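# Zip the suitcase closed along its wheeled end

## Task

Run the suitcase's zipper closed along the side where the wheels are, and finish with the case resting flat on the table, the same face up as at the start.

## Robot and tools

ROBOT. Two arms, left_arm and right_arm, each with a two-finger parallel gripper and a wrist camera. Base poses in the scene frame: left_arm at (+0.027, +0.299, 0) m, quat_wxyz (+1.000, 0, 0, +0.020); right_arm at (+0.004, -0.332, 0) m, quat_wxyz (+1.000, 0, 0, -0.011). A two-camera stand is fixed to the floor behind the arms. Cameras: cam_high, cam_low, cam_left_wrist, cam_right_wrist, all 672x504. Each comes with a pinhole+radial calibration; fixed cameras may have shifted slightly, and a wrist camera's picture can lag while its arm moves.

FRAMES. The scene frame has its origin at table-top height, halfway between the two nominal bases: +x points out over the table, +y toward left_arm (not the image left), +z up. Reported end_effector_position (m), end_effector_quat_wxyz and Hand target are in this frame, and can be off by a few cm, more at long reach. Command offsets are instead along the current Hand target's own axes: the fingers point along its +z and open and close along its y. end_effector_position is the spot between the finger pads, about 1 cm short of the tips.

ROW FORMAT (used by execute_actions and move). One row is 14 numbers, each in [-1, 1], always covering both arms: dx, dy, dz, rx, ry, rz, opening for left_arm, then the same seven for right_arm. dx..dz are a translation offset where 1.0 = 0.6 m; rx, ry, rz form one rotation vector where 1.0 = 180 degrees. These six are offsets, not poses, measured from that arm's Hand target as it stood when the action or move began; rows within one action do not chain, but each new action or call starts from the updated Hand target, so resending an offset moves further. Six zeros re-command the present Hand target. Opening is absolute: +1 fully open (0.093 m), -1 closed. A 0 there means half open, so to keep a gripper unchanged resend its current command (see Tool commands).

execute_actions: actions = list of actions; each action has up to 15 rows, one per 1/30 s control step; a shorter action repeats its last row. cameras = list of names, ["all"], or []; default is all images for an empty list, none otherwise. An empty actions list returns the full state and images.

move: target = one row or a list of up to 15 rows, all offsets counted from the same starting Hand targets. Straight-line paths, all ending together, at least 0.5 s, cut off at 10 s. speed: m/s, 0.002 to 2.9, default 0.25 (turning up to twice that in rad/s); one value or one per target. blend: corner radius in m for lists, 0 (default) halts at each target. opening_speed: rate on the -1..+1 scale per second, minimum 0.2. grip_force: newtons per pad, 10 to 50, one value or one per arm; it persists, and lower values close slowly. blocking=false returns after about 0.5 s while the motion continues. The first target's openings start immediately; later ones apply once everything rests at that target. Paths ignore obstacles and the other arm, and faster moves overshoot, stray and hit harder.

wait: seconds 0 to 10; arms hold their last command. stop: brakes a running move. zoom_image: camera (cam_high, cam_left_wrist or cam_right_wrist), region [x0, y0, x1, y1] in image pixels from top-left, at most 504 by 504, of the latest image. finished_scene: scene = current scene number; irreversible, and the zipped, flat state must persist without the robot.

RESULTS. Per arm: end_effector_position, end_effector_quat_wxyz, Hand target (the last commanded pose after clipping, base for next offsets), Tool commands, grip_measured, Joint positions (six joints then gripper opening in m, floored at 0), Joint torques (N m, with per-unit offset and noise; joints 1 to 3 wrap at ±28), Joint velocities (omitted if all within noise), Motor temperatures. The move: line gives the ending: done (within 10 mm and 2 degrees), off_target, moving, held, fault; limits=paced means the pose was clipped, limits=held means steps were withheld. MOTOR HOT appears at 75 °C; at 90 °C an OVER-TEMPERATURE FAULT folds that arm away for good.

GRIPPING. grip_measured: +1 open, -1 closed; pads meet near -0.94, and each mm of object width adds about 0.0208. The reading may sit up to 0.02 high. For a firm hold on a rigid flat part, command about 0.24 below the reading for its width; keep sending it to hold, send well above it to release. Pads grip with roughly 50 to 65 N each, with a brief spike on first contact.

MOTION NOTES. Each step clips commanded orientation to 40 degrees from the measured one. Friction and gravity leave the gripper low, short or tilted; check after every move and send the remaining gap as an offset. Small moves may not happen or go sideways. Keep paths away from an arm's own base. Joint ranges (rad): waist -2.618 to 3.054, shoulder 0 to 3.142, elbow 0 to 3.142 (straight 2.901), wrist pitch and yaw ±1.571, wrist roll ±2.094.

AVOID. Arms or grippers touching each other (the clearance check does not guard grippers or wrist cameras), a gripper closing on the other's fingers, fast impacts, hard pushes into fixed or heavy things, letting the suitcase fall or leave the table, strain on camera cables, and long stretched or stalled holds that heat motors. A blocked arm keeps pressing: command its target back past the gripper to relieve it.

Each tool is called after "Call:" as name(argument=value, ...), one argument or row to a line, values as JSON.

## Session

Call:
execute_actions(
  actions=[],
)

Scene clock: 0.00 s.
left_arm: end_effector_position=(+0.4165, +0.3089, +0.0652) grip_measured=+1.000 end_effector_quat_wxyz=(+0.533, +0.003, +0.845, +0.035) | right_arm: end_effector_position=(+0.3832, -0.3914, +0.0861) grip_measured=+1.000 end_effector_quat_wxyz=(+0.562, +0.150, +0.810, -0.077)
Joint positions: left_arm=[-0.037 1.601 0.391 0.766 -0.053 0.043 0.093] | right_arm=[-0.023 1.545 0.363 0.804 0.257 0.147 0.093]
Joint velocities: within noise
Joint torques (N m): no reading
Motor temperatures (°C): left_arm=[20 25 22 23 19 19 20] | right_arm=[19 26 23 28 17 19 20]
Heat: left arm: 25 °C; right arm: 28 °C.
Hand target: left_arm +0.4169, +0.3089, +0.0657; +0.532, +0.003, +0.846, +0.035 | right_arm +0.3885, -0.3918, +0.0993; +0.580, +0.152, +0.797, -0.075
Tool commands: left_gripper/opening=+1.0 right_gripper/opening=+1.0
camera_calibration:
cam_left_wrist: T_world_to_cam=[[0.0314935, -0.996386, -0.0788869, 0.30087], [-0.774607, 0.0255479, -0.631926, 0.394671], [0.631658, 0.0810079, -0.771003, -0.150272], [0, 0, 0, 1]] pos_world=[0.39116, 0.301873, 0.157278]
cam_right_wrist: T_world_to_cam=[[-0.336504, -0.941516, -0.0177122, -0.239816], [-0.684058, 0.257327, -0.68253, 0.457858], [0.647171, -0.217558, -0.730643, -0.187541], [0, 0, 0, 1]] pos_world=[0.353873, -0.384411, 0.171229]

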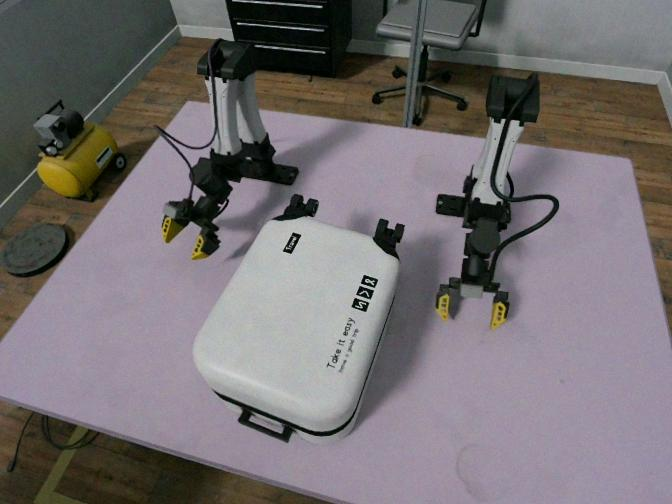

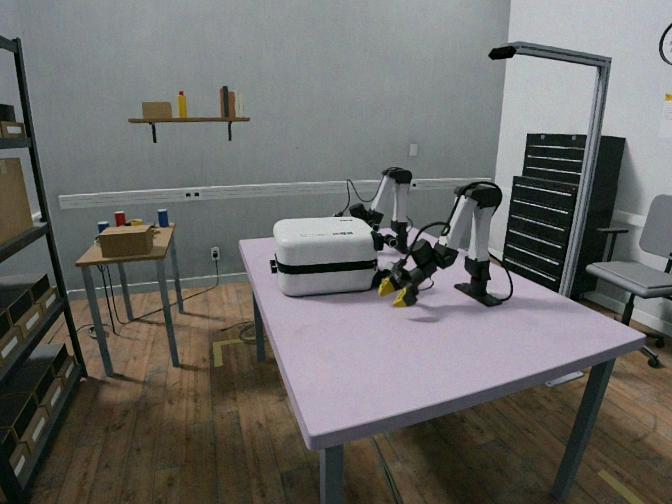

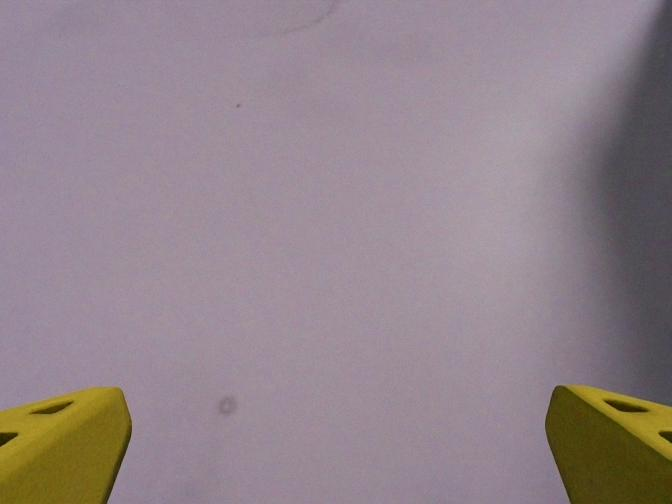

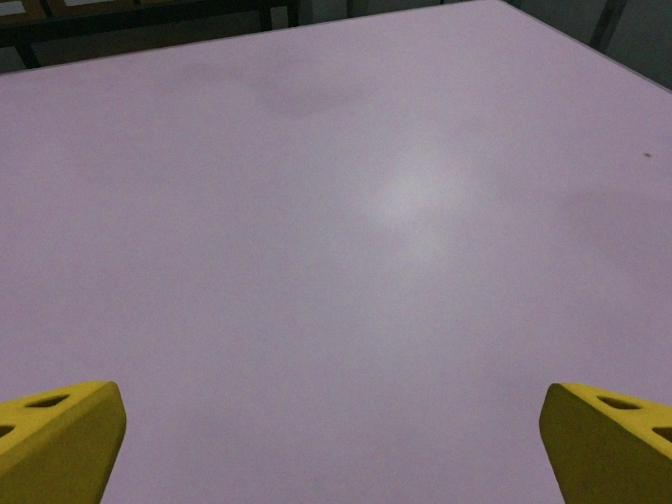

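Call:
move(
  target=[
    [0.007,-0.082,-0.303,0,0.055,0,1,0.03,0.105,-0.338,-0.05,0.06,0,1],
    [0.073,-0.298,-0.365,0,0.055,0,1,0.137,0.293,-0.467,-0.05,0.06,0,1],
  ],
  blend=0.03,
  cameras=["all"],
)

Scene clock: 28.67 s.
left_arm: end_effector_position=(+0.2047, +0.1223, +0.1018) grip_measured=+1.000 end_effector_quat_wxyz=(+0.445, +0.003, +0.895, +0.030) | right_arm: end_effector_position=(+0.1690, -0.1368, +0.1118) grip_measured=+1.000 end_effector_quat_wxyz=(+0.503, +0.106, +0.858, -0.006)
Joint positions: left_arm=[-1.381 1.256 0.656 -0.756 -0.906 -1.229 0.093] | right_arm=[1.499 1.466 0.787 -0.964 1.053 1.764 0.093]
Joint torques (N m): left_arm=[-1.11 -1.31 8.47 0.5 -0.72 -0.21] | right_arm=[0.17 -3.37 6.79 0.08 0.73 0.18]
Motor temperatures (°C): left_arm=[20 27 24 26 19 19 20] | right_arm=[19 27 25 35 17 19 20]
Heat: left arm: 27 °C; right arm: 35 °C.
Hand target: left_arm +0.2065, +0.1202, +0.1097; +0.457, +0.000, +0.889, +0.035 | right_arm +0.1706, -0.1306, +0.1200; +0.512, +0.112, +0.852, +0.002
Off the commanded pose: left_arm 0.008 m, 2 deg | right_arm 0.010 m, 2 deg.
move: done
camera_calibration:
cam_left_wrist: T_world_to_cam=[[0.0167818, -0.997118, -0.073989, 0.127209], [-0.886388, 0.0194032, -0.462536, 0.26479], [0.462638, 0.0733452, -0.883508, 0.0738108], [0, 0, 0, 1]] pos_world=[0.198425, 0.116291, 0.197099]
cam_right_wrist: T_world_to_cam=[[-0.189896, -0.97932, -0.0697975, -0.0958193], [-0.804044, 0.195918, -0.561364, 0.261762], [0.563429, -0.0504804, -0.824621, 0.0728252], [0, 0, 0, 1]] pos_world=[0.151241, -0.141446, 0.200309]

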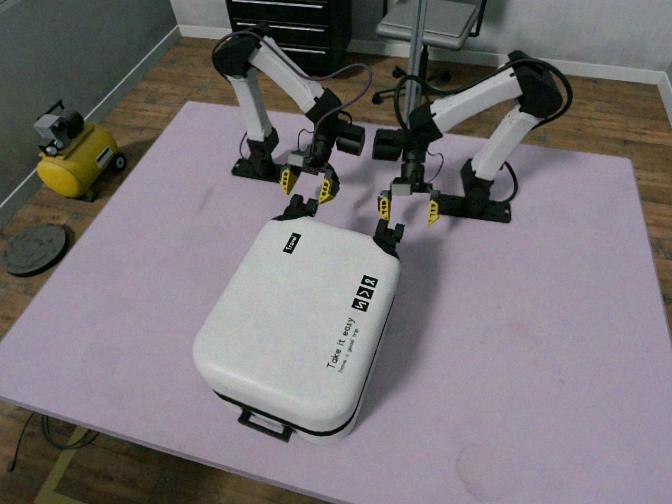

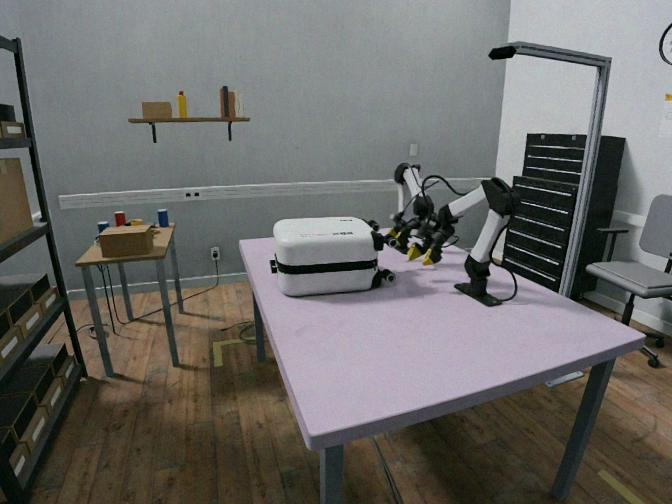

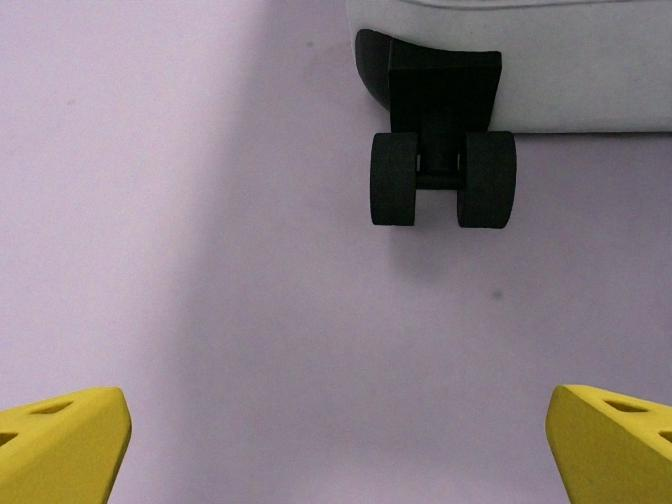

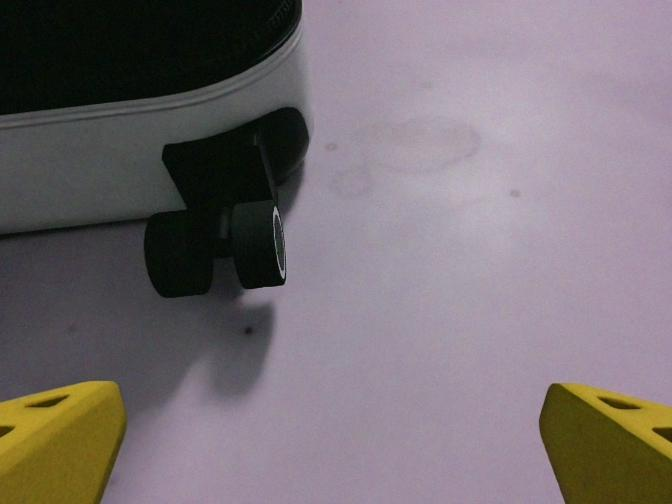

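Call:
move(
  target=[0.07,-0.067,0.044,0,-0.11,0,1,0.09,0.058,0.041,0,-0.08,0,1],
  speed=0.15,
  cameras=["cam_left_wrist","cam_right_wrist"],
)

Scene clock: 45.03 s.
left_arm: end_effector_position=(+0.2030, +0.1192, +0.0997) grip_measured=+1.000 end_effector_quat_wxyz=(+0.449, +0.010, +0.893, +0.033) | right_arm: end_effector_position=(+0.1681, -0.1361, +0.1061) grip_measured=+1.000 end_effector_quat_wxyz=(+0.504, +0.101, +0.857, -0.015)
Joint positions: left_arm=[-1.399 1.277 0.656 -0.75 -0.919 -1.237 0.093] | right_arm=[1.505 1.498 0.787 -0.964 1.055 1.777 0.093]
Joint torques (N m): left_arm=[-0.25 -2.95 6.04 0.76 -0.4 -0.02] | right_arm=[-0.24 -5.01 4.34 0.13 0.61 -0.03]
Heat: left arm: 26 °C; right arm: 31 °C.
Hand target: left_arm +0.2035, +0.1201, +0.1005; +0.450, +0.009, +0.892, +0.034 (not the last commanded pose) | right_arm +0.1688, -0.1361, +0.1087; +0.507, +0.102, +0.856, -0.012 (not the last commanded pose)
Off the commanded pose: left_arm 0.055 m, 21 deg | right_arm 0.063 m, 15 deg.
move: held (left_arm, right_arm; a check stopped the path); limits=held
pose unreachable (left arm): on one or more control steps of this call, first in action 0 (counted from 0), this arm could not follow its commanded pose, so it was not sent that pose on those steps. It may still have moved: this result reports where it is.
cause: moving toward the commanded pose would bring a part of the arm too close to another arm (this arm's wrist (the part past joint 4) and the right arm's wrist (the part past joint 4), along the way the arms are being sent, or toward where that arm still pushes).
pose unreachable (right arm): on one or more control steps of this call, first in action 0 (counted from 0), this arm could not follow its commanded pose, so it was not sent that pose on those steps. It may still have moved: this result reports where it is.
cause: moving toward the commanded pose would bring a part of the arm too close to another arm (this arm's wrist (the part past joint 4) and the left arm's wrist (the part past joint 4), along the way the arms are being sent, or toward where that arm still pushes).
camera_calibration:
cam_left_wrist: T_world_to_cam=[[0.00788345, -0.996329, -0.0852439, 0.126722], [-0.881429, 0.0333354, -0.471139, 0.260558], [0.472251, 0.0788506, -0.87793, 0.069767], [0, 0, 0, 1]] pos_world=[0.195717, 0.11207, 0.194812]
cam_right_wrist: T_world_to_cam=[[-0.190601, -0.980436, -0.0491613, -0.0979684], [-0.803595, 0.184594, -0.565827, 0.256554], [0.563832, -0.0683414, -0.823057, 0.0660677], [0, 0, 0, 1]] pos_world=[0.150242, -0.138895, 0.194726]
Images, in order (width x height): cam_left_wrist 672x504, cam_right_wrist 672x504.

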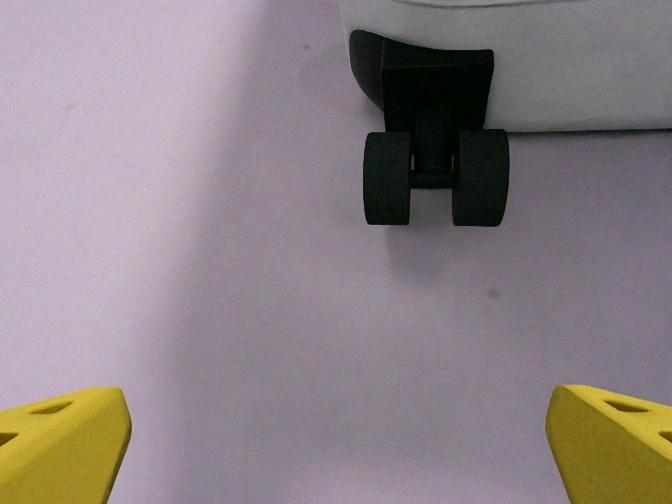

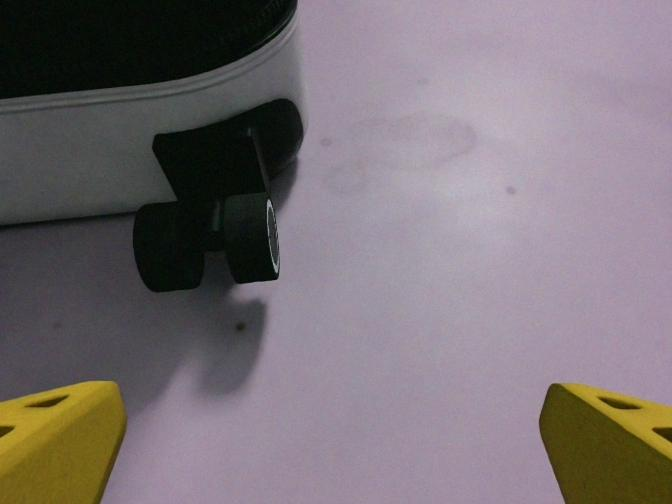

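Call:
move(
  target=[0,0.075,0.083,0.243,-0.05,0.177,1,0.014,-0.05,0.069,-0.233,0.022,-0.13,1],
  speed=0.2,
  cameras=["cam_left_wrist","cam_right_wrist","cam_high"],
)

Scene clock: 62.37 s.
left_arm: end_effector_position=(+0.2403, +0.1688, +0.0692) grip_measured=+1.000 end_effector_quat_wxyz=(+0.447, +0.407, +0.776, -0.177) | right_arm: end_effector_position=(+0.1909, -0.1729, +0.0741) grip_measured=+1.000 end_effector_quat_wxyz=(+0.455, -0.255, +0.832, +0.190)
Joint positions: left_arm=[-0.223 0.764 0.161 -0.083 0.558 0.515 0.093] | right_arm=[0.741 0.503 0.095 -0.132 0.022 0.11 0.093]
Joint torques (N m): left_arm=[0.27 0.81 7.87 2.19 0.41 0.16] | right_arm=[-0.73 1.54 5.59 2.34 -0.12 -0.1]
Motor temperatures (°C): left_arm=[20 26 26 25 19 19 20] | right_arm=[19 27 26 30 18 19 20]
Heat: left arm: 26 °C; right arm: 30 °C.
Hand target: left_arm +0.2429, +0.1676, +0.0742; +0.455, +0.415, +0.768, -0.178 | right_arm +0.1951, -0.1692, +0.0788; +0.468, -0.257, +0.822, +0.196
Off the commanded pose: left_arm 0.006 m, 2 deg | right_arm 0.007 m, 2 deg.
move: done
camera_calibration:
cam_left_wrist: T_world_to_cam=[[-0.791538, -0.601921, -0.105637, 0.300229], [-0.468, 0.7082, -0.52861, 0.0681207], [0.392993, -0.368976, -0.842266, 0.11363], [0, 0, 0, 1]] pos_world=[0.224867, 0.174398, 0.163431]
cam_right_wrist: T_world_to_cam=[[0.597142, -0.800112, -0.0569376, -0.249923], [-0.691035, -0.477094, -0.543003, 0.125955], [0.407299, 0.363596, -0.837798, 0.129998], [0, 0, 0, 1]] pos_world=[0.183331, -0.18714, 0.163076]
Images, in order (width x height): cam_high 672x504, cam_left_wrist 672x504, cam_right_wrist 672x504.

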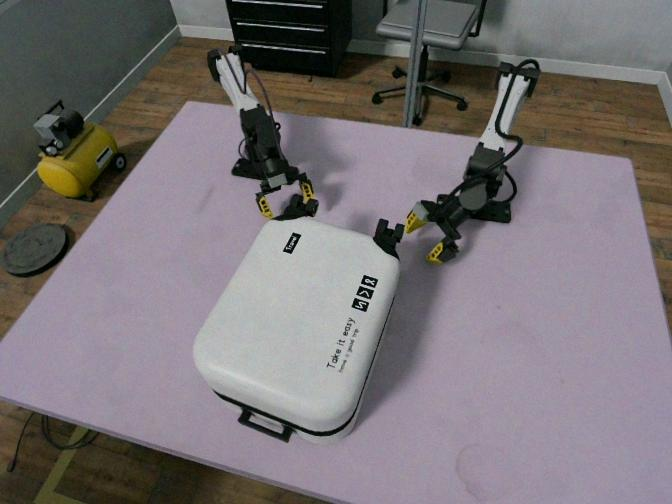

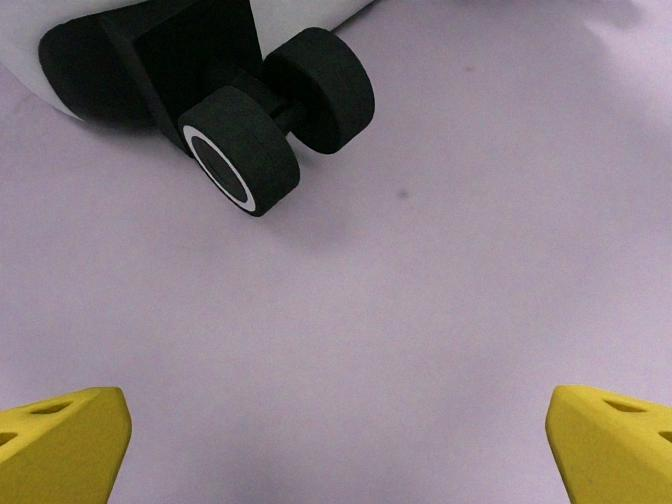

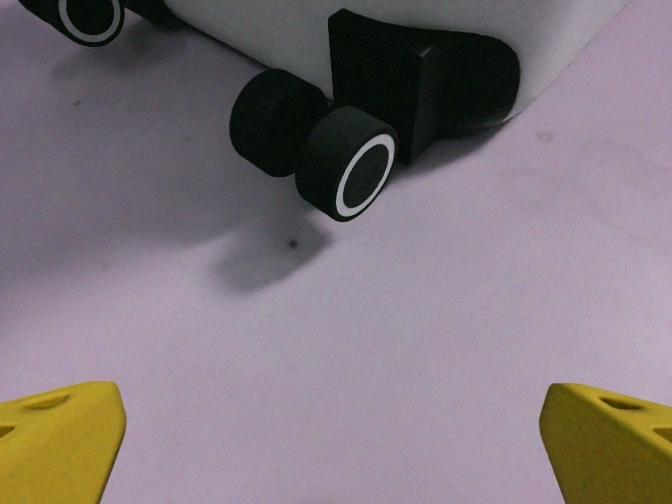

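Call:
move(
  target=[-0.034,0.038,0.158,0,0,0,1,-0.015,-0.018,0.14,0,0,0,1],
  speed=0.15,
  cameras=["cam_left_wrist","cam_right_wrist"],
)

Scene clock: 77.67 s.
left_arm: end_effector_position=(+0.3093, +0.1134, +0.0387) grip_measured=+1.000 end_effector_quat_wxyz=(+0.444, +0.416, +0.772, -0.184) | right_arm: end_effector_position=(+0.2493, -0.1369, +0.0289) grip_measured=+1.000 end_effector_quat_wxyz=(+0.440, -0.259, +0.839, +0.185)
Joint positions: left_arm=[-0.414 1.486 0.308 0.546 0.427 0.397 0.093] | right_arm=[0.67 1.399 0.154 0.67 -0.042 0.072 0.093]
Joint torques (N m): left_arm=[-0.94 -2.26 7.24 2.43 0.11 -0.06] | right_arm=[-0.66 -2.35 6.06 2.32 -0.11 -0.06]
Motor temperatures (°C): left_arm=[20 26 27 26 19 19 20] | right_arm=[19 26 26 38 18 19 20]
Heat: left arm: 27 °C; right arm: 38 °C.
Hand target: left_arm +0.3182, +0.1098, +0.0440; +0.454, +0.415, +0.768, -0.178 | right_arm +0.2618, -0.1283, +0.0451; +0.468, -0.256, +0.823, +0.196
Off the commanded pose: left_arm 0.011 m, 1 deg | right_arm 0.022 m, 4 deg.
move: off_target (left_arm, right_arm)
camera_calibration:
cam_left_wrist: T_world_to_cam=[[-0.805986, -0.582898, -0.103038, 0.320463], [-0.452148, 0.718595, -0.528379, 0.117447], [0.382033, -0.379278, -0.842733, 0.0450347], [0, 0, 0, 1]] pos_world=[0.294188, 0.119481, 0.133029]
cam_right_wrist: T_world_to_cam=[[0.5985, -0.799109, -0.0567759, -0.258748], [-0.704064, -0.490854, -0.513183, 0.159538], [0.38222, 0.347114, -0.856399, 0.0597106], [0, 0, 0, 1]] pos_world=[0.244362, -0.149184, 0.118317]
Images, in order (width x height): cam_left_wrist 672x504, cam_right_wrist 672x504.

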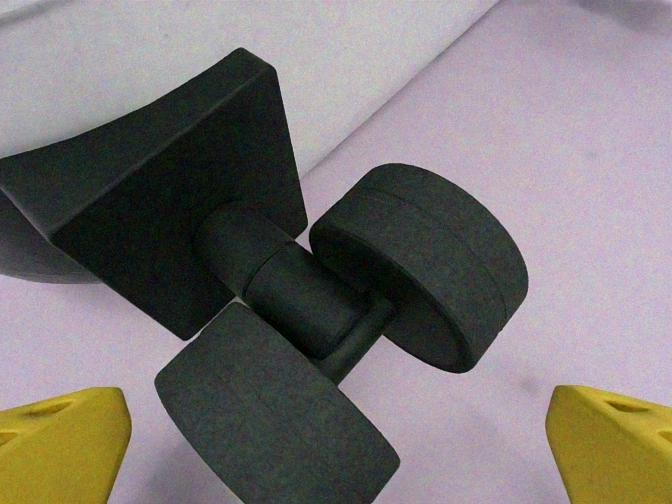

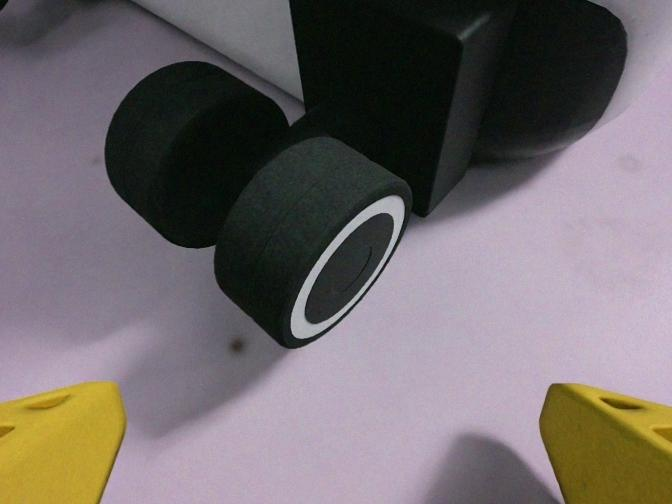

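Call:
move(
  target=[0,0,0,0,0,0,0.2,-0.03,0.002,0.057,0,0,0,0.6],
  speed=0.1,
  cameras=["cam_left_wrist","cam_right_wrist","cam_high"],
)

Scene clock: 105.23 s.
left_arm: end_effector_position=(+0.3096, +0.1135, +0.0390) grip_measured=+0.202 end_effector_quat_wxyz=(+0.445, +0.416, +0.772, -0.183) | right_arm: end_effector_position=(+0.2784, -0.1148, +0.0269) grip_measured=+0.603 end_effector_quat_wxyz=(+0.438, -0.260, +0.841, +0.184)
Joint positions: left_arm=[-0.414 1.486 0.308 0.548 0.426 0.397 0.055] | right_arm=[0.67 1.569 0.29 0.698 -0.042 0.072 0.074]
Joint torques (N m): left_arm=[-1.05 -2.54 7.47 2.36 0.07 -0.06] | right_arm=[0.06 -3.58 6.22 2.35 -0.05 -0.02]
Heat: left arm: 28 °C; right arm: 42 °C.
Hand target: left_arm +0.3183, +0.1098, +0.0441; +0.455, +0.415, +0.768, -0.178 | right_arm +0.2917, -0.1039, +0.0442; +0.468, -0.257, +0.823, +0.196
Off the commanded pose: left_arm 0.011 m, 1 deg | right_arm 0.024 m, 4 deg.
move: off_target (left_arm, right_arm)
camera_calibration:
cam_left_wrist: T_world_to_cam=[[-0.805273, -0.583601, -0.104616, 0.320737], [-0.451715, 0.718178, -0.529314, 0.117742], [0.384041, -0.378986, -0.841951, 0.044484], [0, 0, 0, 1]] pos_world=[0.294383, 0.119482, 0.13333]
cam_right_wrist: T_world_to_cam=[[0.598599, -0.799043, -0.0566456, -0.258705], [-0.706406, -0.493211, -0.507675, 0.190081], [0.377716, 0.343909, -0.859685, 0.0402035], [0, 0, 0, 1]] pos_world=[0.27395, -0.126793, 0.116407]
Images, in order (width x height): cam_high 672x504, cam_left_wrist 672x504, cam_right_wrist 672x504.

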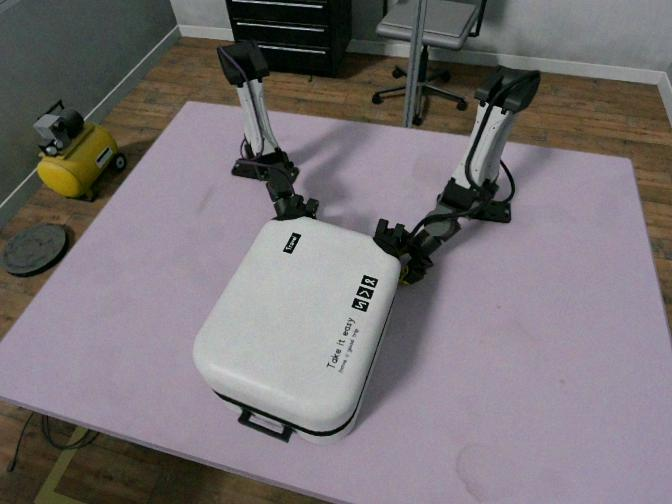

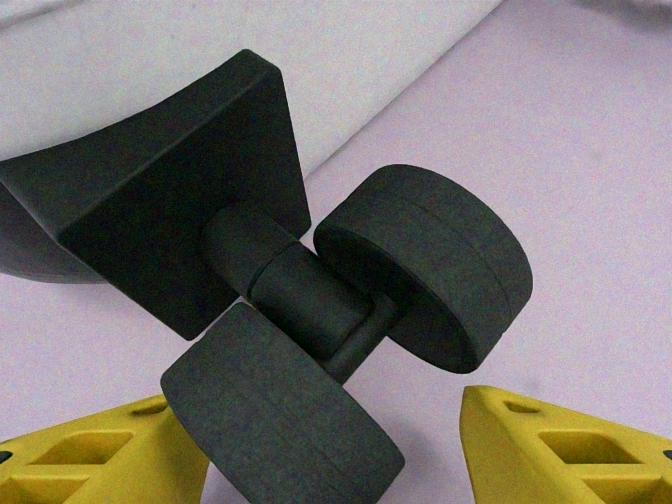

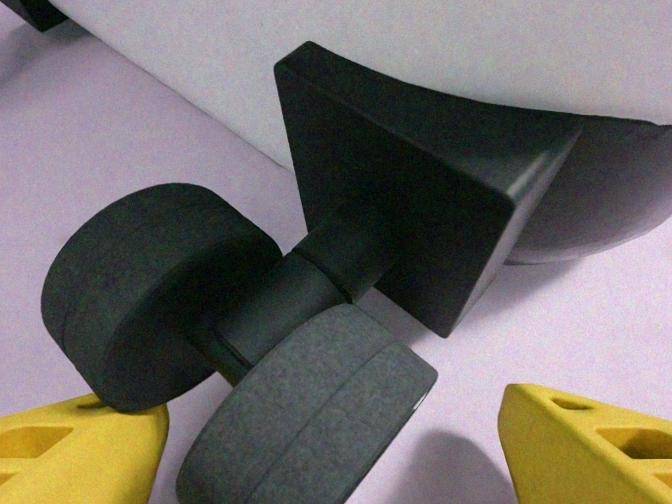

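Call:
move(
  target=[
    [0,0,0,0,0,0,0.1,0,-0.035,0,0,0,0,0.6],
    [0,0,0.02,0,0,0,-0.3,0,-0.035,0.03,0,0,0,-0.3],
  ],
  speed=0.1,
  cameras=["cam_left_wrist","cam_right_wrist"],
)

Scene clock: 114.97 s.
left_arm: end_effector_position=(+0.3261, +0.1106, +0.0356) grip_measured=-0.295 end_effector_quat_wxyz=(+0.454, +0.405, +0.777, -0.164) | right_arm: end_effector_position=(+0.2957, -0.1132, +0.0203) grip_measured=-0.293 end_effector_quat_wxyz=(+0.438, -0.279, +0.830, +0.201)
Joint positions: left_arm=[-0.431 1.563 0.341 0.614 0.365 0.378 0.031] | right_arm=[0.593 1.679 0.332 0.775 -0.155 0.007 0.031]
Joint torques (N m): left_arm=[-1.39 -3.25 6.39 2.3 0.45 0.01] | right_arm=[-0.79 -3.62 6.68 2.22 0.28 0.22]
Motor temperatures (°C): left_arm=[20 26 28 29 19 19 20] | right_arm=[19 25 27 44 17 19 20]
Heat: left arm: 29 °C; right arm: 44 °C.
Hand target: left_arm +0.3249, +0.1020, +0.0378; +0.454, +0.415, +0.768, -0.178 | right_arm +0.3165, -0.1104, +0.0338; +0.468, -0.256, +0.823, +0.196
Off the commanded pose: left_arm 0.009 m, 2 deg | right_arm 0.025 m, 4 deg.
move: off_target (right_arm); target 2's new opening was sent with right_arm's hand 0.025 m and 4 deg from that target
camera_calibration:
cam_left_wrist: T_world_to_cam=[[-0.777363, -0.615477, -0.129983, 0.327269], [-0.470152, 0.705741, -0.529987, 0.132823], [0.417929, -0.350881, -0.837985, 0.0199547], [0, 0, 0, 1]] pos_world=[0.308514, 0.114689, 0.129656]
cam_right_wrist: T_world_to_cam=[[0.640293, -0.765508, -0.063423, -0.276448], [-0.675141, -0.521478, -0.521772, 0.187531], [0.366347, 0.376906, -0.850724, 0.0343428], [0, 0, 0, 1]] pos_world=[0.291036, -0.126774, 0.109531]
Images, in order (width x height): cam_left_wrist 672x504, cam_right_wrist 672x504.

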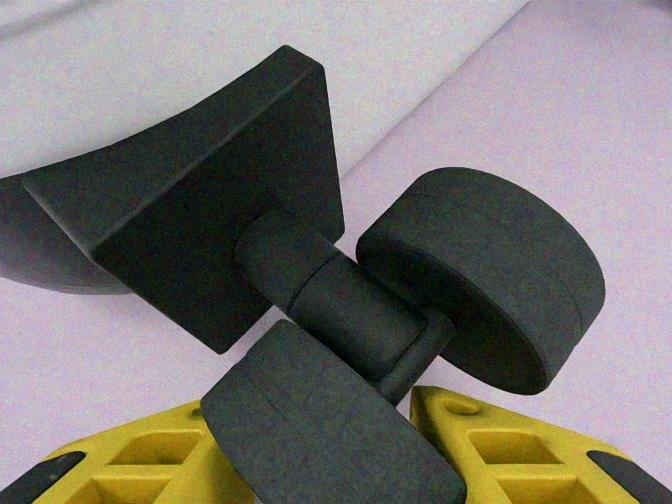

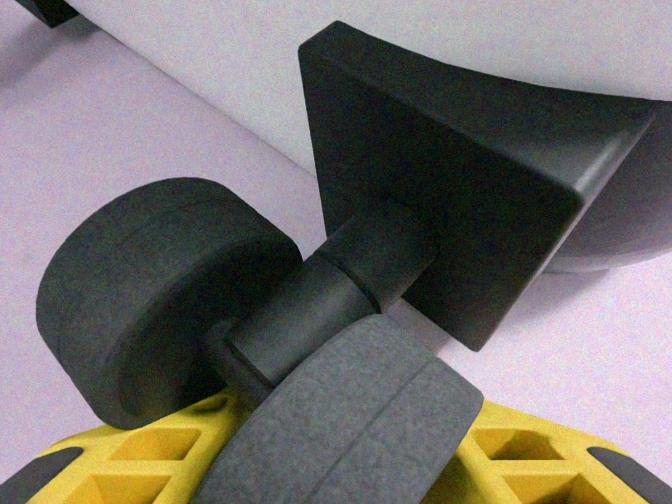

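Call:
move(
  target=[
    [0,0,0,0,0,0,-0.6,0,0,0,0,0,0,-0.6],
    [-0.048,0.16,0.11,0,0,0,-0.6,-0.086,-0.122,0.134,0,0,0,-0.6],
  ],
  speed=0.06,
  cameras=["all"],
)

Scene clock: 131.90 s.
left_arm: end_effector_position=(+0.4479, +0.1153, +0.0357) grip_measured=-0.541 end_effector_quat_wxyz=(+0.459, +0.395, +0.783, -0.143) | right_arm: end_effector_position=(+0.4158, -0.1083, +0.0230) grip_measured=-0.553 end_effector_quat_wxyz=(+0.446, -0.277, +0.827, +0.201)
Joint positions: left_arm=[-0.3 1.907 0.798 0.478 0.424 0.457 0.019] | right_arm=[0.411 1.971 0.78 0.612 -0.303 -0.093 0.019]
Joint torques (N m): left_arm=[-0.53 -6.2 7.88 1.94 0.95 0.09] | right_arm=[-1.57 -6.68 7.69 2.04 0.08 0.25]
Heat: left arm: 29 °C; right arm: 42 °C.
Hand target: left_arm +0.4449, +0.1023, +0.0376; +0.455, +0.415, +0.768, -0.178 | right_arm +0.4368, -0.1109, +0.0337; +0.468, -0.256, +0.823, +0.196
Off the commanded pose: left_arm 0.014 m, 5 deg | right_arm 0.024 m, 4 deg.
move: off_target (left_arm, right_arm)
camera_calibration:
cam_left_wrist: T_world_to_cam=[[-0.749621, -0.643581, -0.154506, 0.416653], [-0.491262, 0.69746, -0.521739, 0.196909], [0.443543, -0.315203, -0.838997, -0.0448514], [0, 0, 0, 1]] pos_world=[0.428959, 0.116677, 0.12948]
cam_right_wrist: T_world_to_cam=[[0.63763, -0.768085, -0.0589372, -0.348744], [-0.669851, -0.515041, -0.53482, 0.271343], [0.380432, 0.380496, -0.842908, -0.014838], [0, 0, 0, 1]] pos_world=[0.409774, -0.122467, 0.112059]

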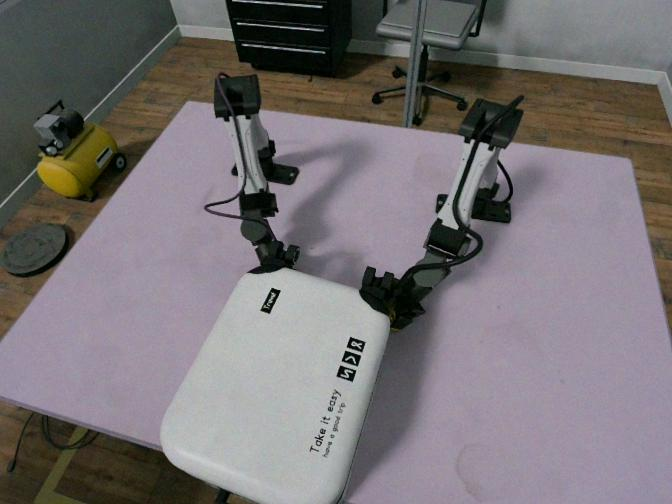

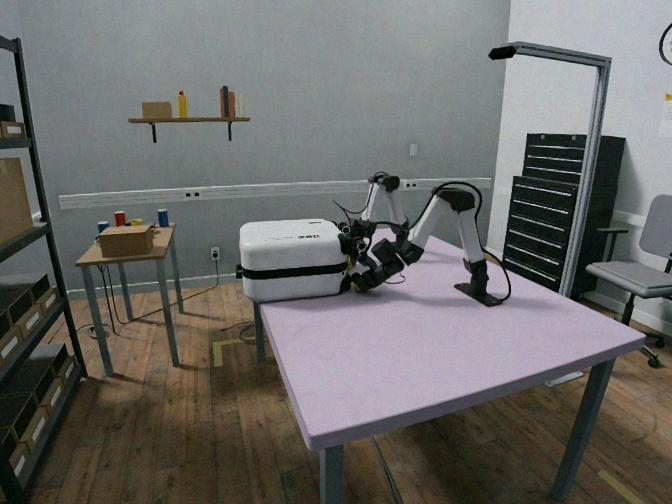

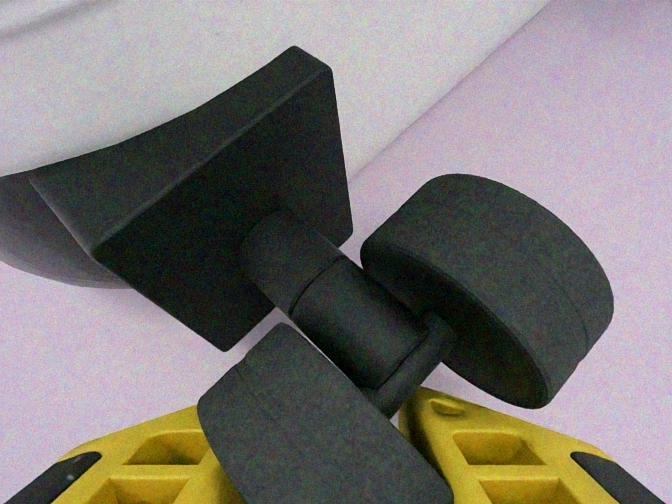

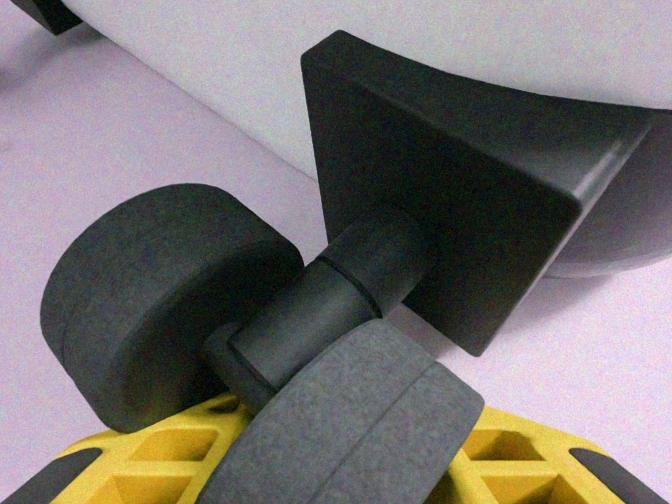

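Call:
zoom_image(
  camera="cam_low",
  region=[220, 200, 420, 320],
)

Call:
zoom_image(
  camera="cam_high",
  region=[140, 230, 440, 455],
)

Scaled by 2.520 from the camera's 672x504 image, which has a finer 960x720 frame.

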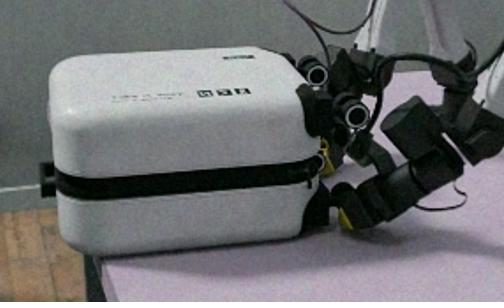

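Scaled by 1.680 from the camera's 672x504 image, which has a finer 960x720 frame.

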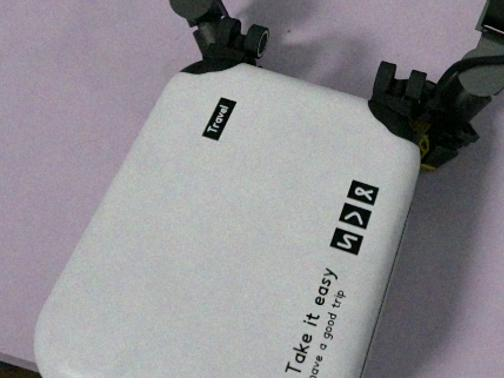

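Call:
move(
  target=[
    [0,0,0,0,0,0,-0.6,-0.005,0,-0.03,0,0,0,0.6],
    [0,0,0,0,0,0,-0.6,0,0,-0.25,0,0,0,0.6],
    [0,0,0,0,0,0,-0.6,-0.03,-0.07,-0.31,0.1,-0.15,0,0.6],
  ],
  speed=0.2,
  cameras=["cam_right_wrist","cam_high"],
)

Scene clock: 145.10 s.
left_arm: end_effector_position=(+0.4494, +0.1189, +0.0356) grip_measured=-0.541 end_effector_quat_wxyz=(+0.459, +0.393, +0.784, -0.140) | right_arm: end_effector_position=(+0.3446, -0.2408, +0.1269) grip_measured=+0.597 end_effector_quat_wxyz=(+0.663, -0.137, +0.726, +0.123)
Joint positions: left_arm=[-0.291 1.907 0.798 0.477 0.424 0.461 0.019] | right_arm=[0.183 1.516 0.146 1.276 -0.208 -0.023 0.074]
Joint torques (N m): left_arm=[-1.32 -6.22 7.83 1.98 0.94 0.04] | right_arm=[-0.5 -2.85 3.17 2.57 0.07 0.09]
Heat: left arm: 29 °C; right arm: 43 °C.
Hand target: left_arm +0.4449, +0.1023, +0.0376; +0.454, +0.415, +0.768, -0.178 | right_arm +0.3455, -0.2443, +0.1362; +0.681, -0.128, +0.711, +0.120
Off the commanded pose: left_arm 0.017 m, 5 deg | right_arm 0.010 m, 3 deg.
move: off_target (left_arm, right_arm)
camera_calibration:
cam_right_wrist: T_world_to_cam=[[0.350029, -0.936368, 0.026337, -0.351271], [-0.477492, -0.202542, -0.854973, 0.260519], [0.805904, 0.28669, -0.518004, -0.0602243], [0, 0, 0, 1]] pos_world=[0.295886, -0.258888, 0.200792]
Images, in order (width x height): cam_high 672x504, cam_right_wrist 672x504.

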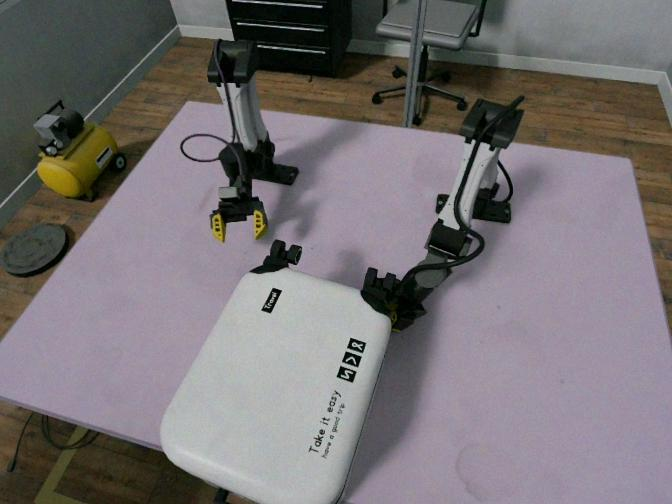

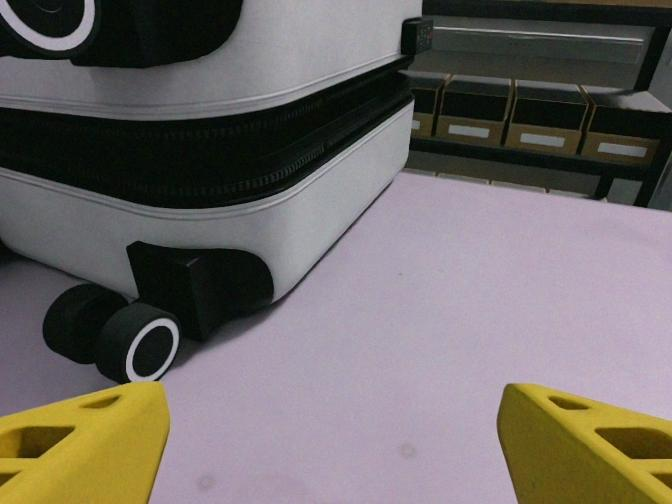

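Call:
move(
  target=[0,0,0,0,0,0,-0.6,0,0,0,-0.22,0.05,0,-0.3],
  speed=0.4,
  cameras=["cam_right_wrist"],
)

Scene clock: 150.30 s.
left_arm: end_effector_position=(+0.4494, +0.1189, +0.0356) grip_measured=-0.541 end_effector_quat_wxyz=(+0.459, +0.393, +0.784, -0.140) | right_arm: end_effector_position=(+0.3393, -0.2432, +0.1211) grip_measured=-0.297 end_effector_quat_wxyz=(+0.523, -0.341, +0.696, +0.355)
Joint positions: left_arm=[-0.291 1.907 0.798 0.477 0.424 0.461 0.019] | right_arm=[-0.191 1.581 0.541 0.442 -1.206 -0.427 0.031]
Joint torques (N m): left_arm=[-1.32 -6.26 7.86 1.97 0.93 0.09] | right_arm=[-0.27 -6.8 6.9 1.47 -0.51 -0.16]
Heat: left arm: 29 °C; right arm: 43 °C.
Hand target: left_arm +0.4449, +0.1023, +0.0376; +0.454, +0.415, +0.768, -0.178 | right_arm +0.3454, -0.2445, +0.1362; +0.540, -0.360, +0.679, +0.344
Off the commanded pose: left_arm 0.017 m, 5 deg | right_arm 0.016 m, 4 deg.
move: off_target (left_arm, right_arm)
camera_calibration:
cam_right_wrist: T_world_to_cam=[[0.843201, -0.525712, -0.112425, -0.40217], [-0.399504, -0.472815, -0.785393, 0.151957], [0.359734, 0.707159, -0.608702, 0.206354], [0, 0, 0, 1]] pos_world=[0.325585, -0.285503, 0.19974]
Images, in order (width x height): cam_right_wrist 672x504.

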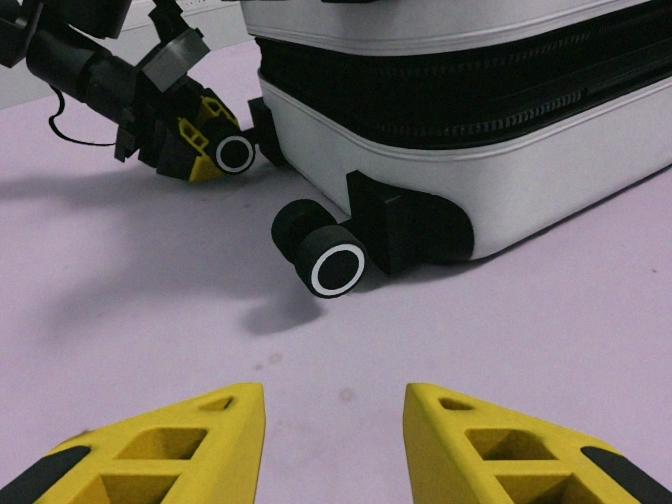

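Call:
move(
  target=[-0.072,-0.089,0.0975,-0.085,0.01,-0.052,-0.6,0,0,0,0,0,0,-0.3],
  speed=0.06,
  cameras=["all"],
)

Scene clock: 164.37 s.
left_arm: end_effector_position=(+0.4422, +0.0255, +0.0373) grip_measured=-0.541 end_effector_quat_wxyz=(+0.475, +0.289, +0.826, -0.093) | right_arm: end_effector_position=(+0.3391, -0.2432, +0.1208) grip_measured=-0.297 end_effector_quat_wxyz=(+0.523, -0.341, +0.696, +0.355)
Joint positions: left_arm=[-0.644 1.981 0.892 0.526 -0.063 0.104 0.019] | right_arm=[-0.191 1.581 0.541 0.439 -1.206 -0.429 0.031]
Joint torques (N m): left_arm=[-1.77 -6.13 8.59 2.42 0.1 -0.17] | right_arm=[-0.34 -6.82 7.02 1.46 -0.5 -0.16]
Heat: left arm: 29 °C; right arm: 40 °C.
Hand target: left_arm +0.4450, +0.0121, +0.0380; +0.478, +0.290, +0.823, -0.104 | right_arm +0.3455, -0.2445, +0.1362; +0.540, -0.360, +0.679, +0.344
Off the commanded pose: left_arm 0.014 m, 1 deg | right_arm 0.017 m, 4 deg.
move: off_target (left_arm, right_arm)
camera_calibration:
cam_left_wrist: T_world_to_cam=[[-0.566654, -0.812333, -0.13791, 0.277519], [-0.650556, 0.543807, -0.530143, 0.332308], [0.505649, -0.210689, -0.836618, -0.0995433], [0, 0, 0, 1]] pos_world=[0.423776, 0.023754, 0.131164]
cam_right_wrist: T_world_to_cam=[[0.843258, -0.525401, -0.113447, -0.401843], [-0.400366, -0.473131, -0.784763, 0.151744], [0.35864, 0.707178, -0.609324, 0.206693], [0, 0, 0, 1]] pos_world=[0.325482, -0.285503, 0.199438]

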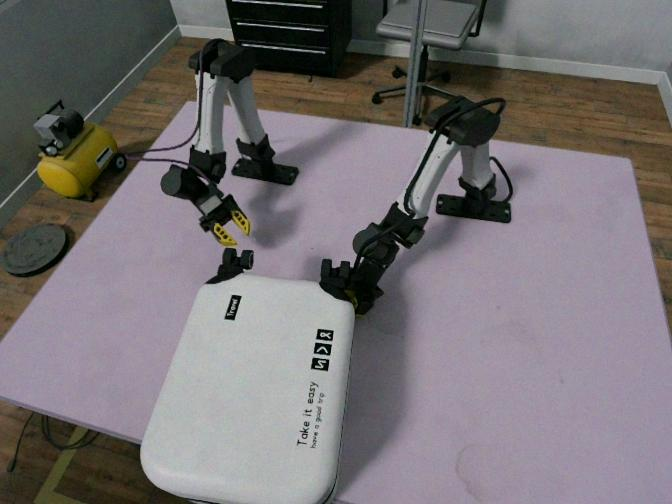

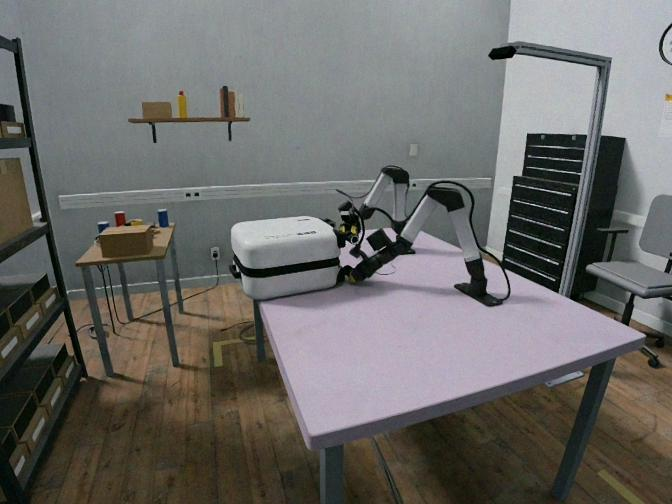

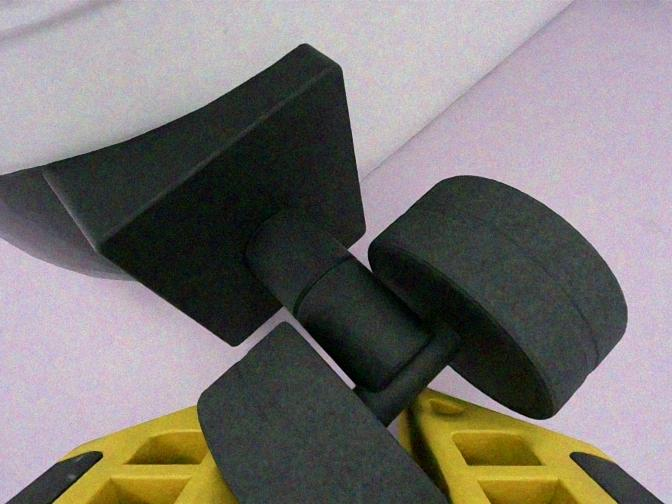

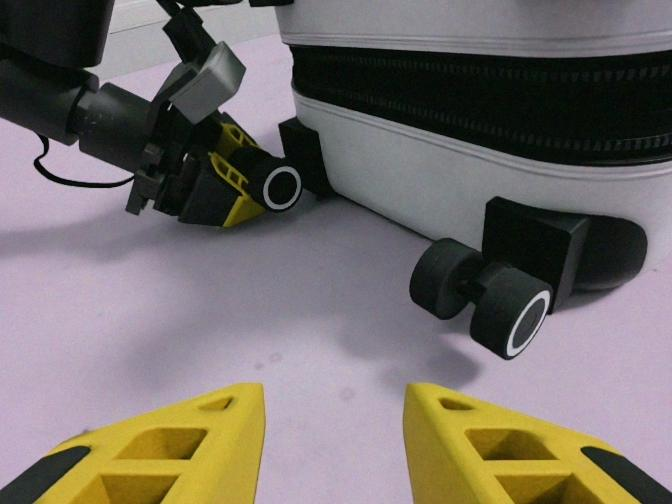

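Call:
zoom_image(
  camera="cam_right_wrist",
  region=[260, 30, 460, 180],
)

Call:
zoom_image(
  camera="cam_low",
  region=[230, 205, 400, 305],
)

Scaled by 2.520 from the camera's 672x504 image, which has a finer 960x720 frame.

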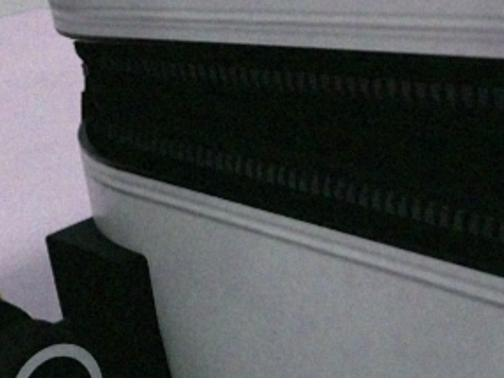

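Scaled by 2.965 from the camera's 672x504 image, which has a finer 960x720 frame.

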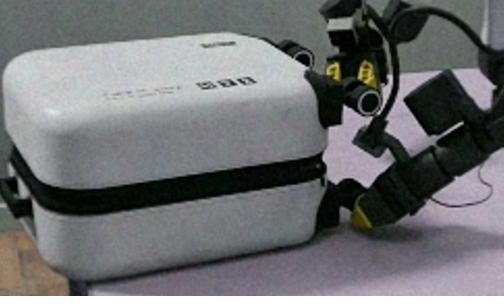

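Call:
move(
  target=[0,0,0,0,0,0,-0.6,0.113,-0.118,0.035,0,0.11,0,0.6],
  speed=0.25,
  cameras=["cam_right_wrist"],
)

Scene clock: 184.50 s.
left_arm: end_effector_position=(+0.4422, +0.0255, +0.0373) grip_measured=-0.541 end_effector_quat_wxyz=(+0.475, +0.289, +0.826, -0.093) | right_arm: end_effector_position=(+0.3980, -0.2714, +0.0555) grip_measured=+0.597 end_effector_quat_wxyz=(+0.408, -0.402, +0.770, +0.281)
Joint positions: left_arm=[-0.644 1.981 0.892 0.526 -0.063 0.104 0.019] | right_arm=[-0.183 1.893 0.988 -0.227 -0.974 -0.934 0.074]
Joint torques (N m): left_arm=[-1.87 -6.15 8.64 2.39 0.1 -0.18] | right_arm=[0.46 -7.05 7.02 0.97 -0.53 -0.15]
Motor temperatures (°C): left_arm=[20 31 31 31 19 19 21] | right_arm=[19 28 28 37 18 19 20]
Heat: left arm: 31 °C; right arm: 37 °C.
Hand target: left_arm +0.4450, +0.0121, +0.0380; +0.478, +0.289, +0.823, -0.104 | right_arm +0.4058, -0.2701, +0.0604; +0.416, -0.414, +0.761, +0.277
Off the commanded pose: left_arm 0.014 m, 1 deg | right_arm 0.009 m, 2 deg.
move: off_target (left_arm)
camera_calibration:
cam_right_wrist: T_world_to_cam=[[0.849931, -0.521052, -0.0782508, -0.477072], [-0.473861, -0.69097, -0.545908, 0.0677358], [0.230377, 0.501064, -0.834183, 0.173377], [0, 0, 0, 1]] pos_world=[0.397634, -0.288649, 0.144274]
Images, in order (width x height): cam_right_wrist 672x504.

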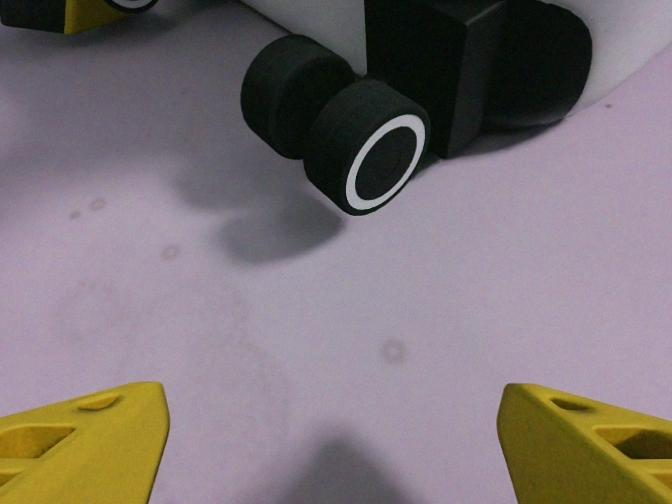

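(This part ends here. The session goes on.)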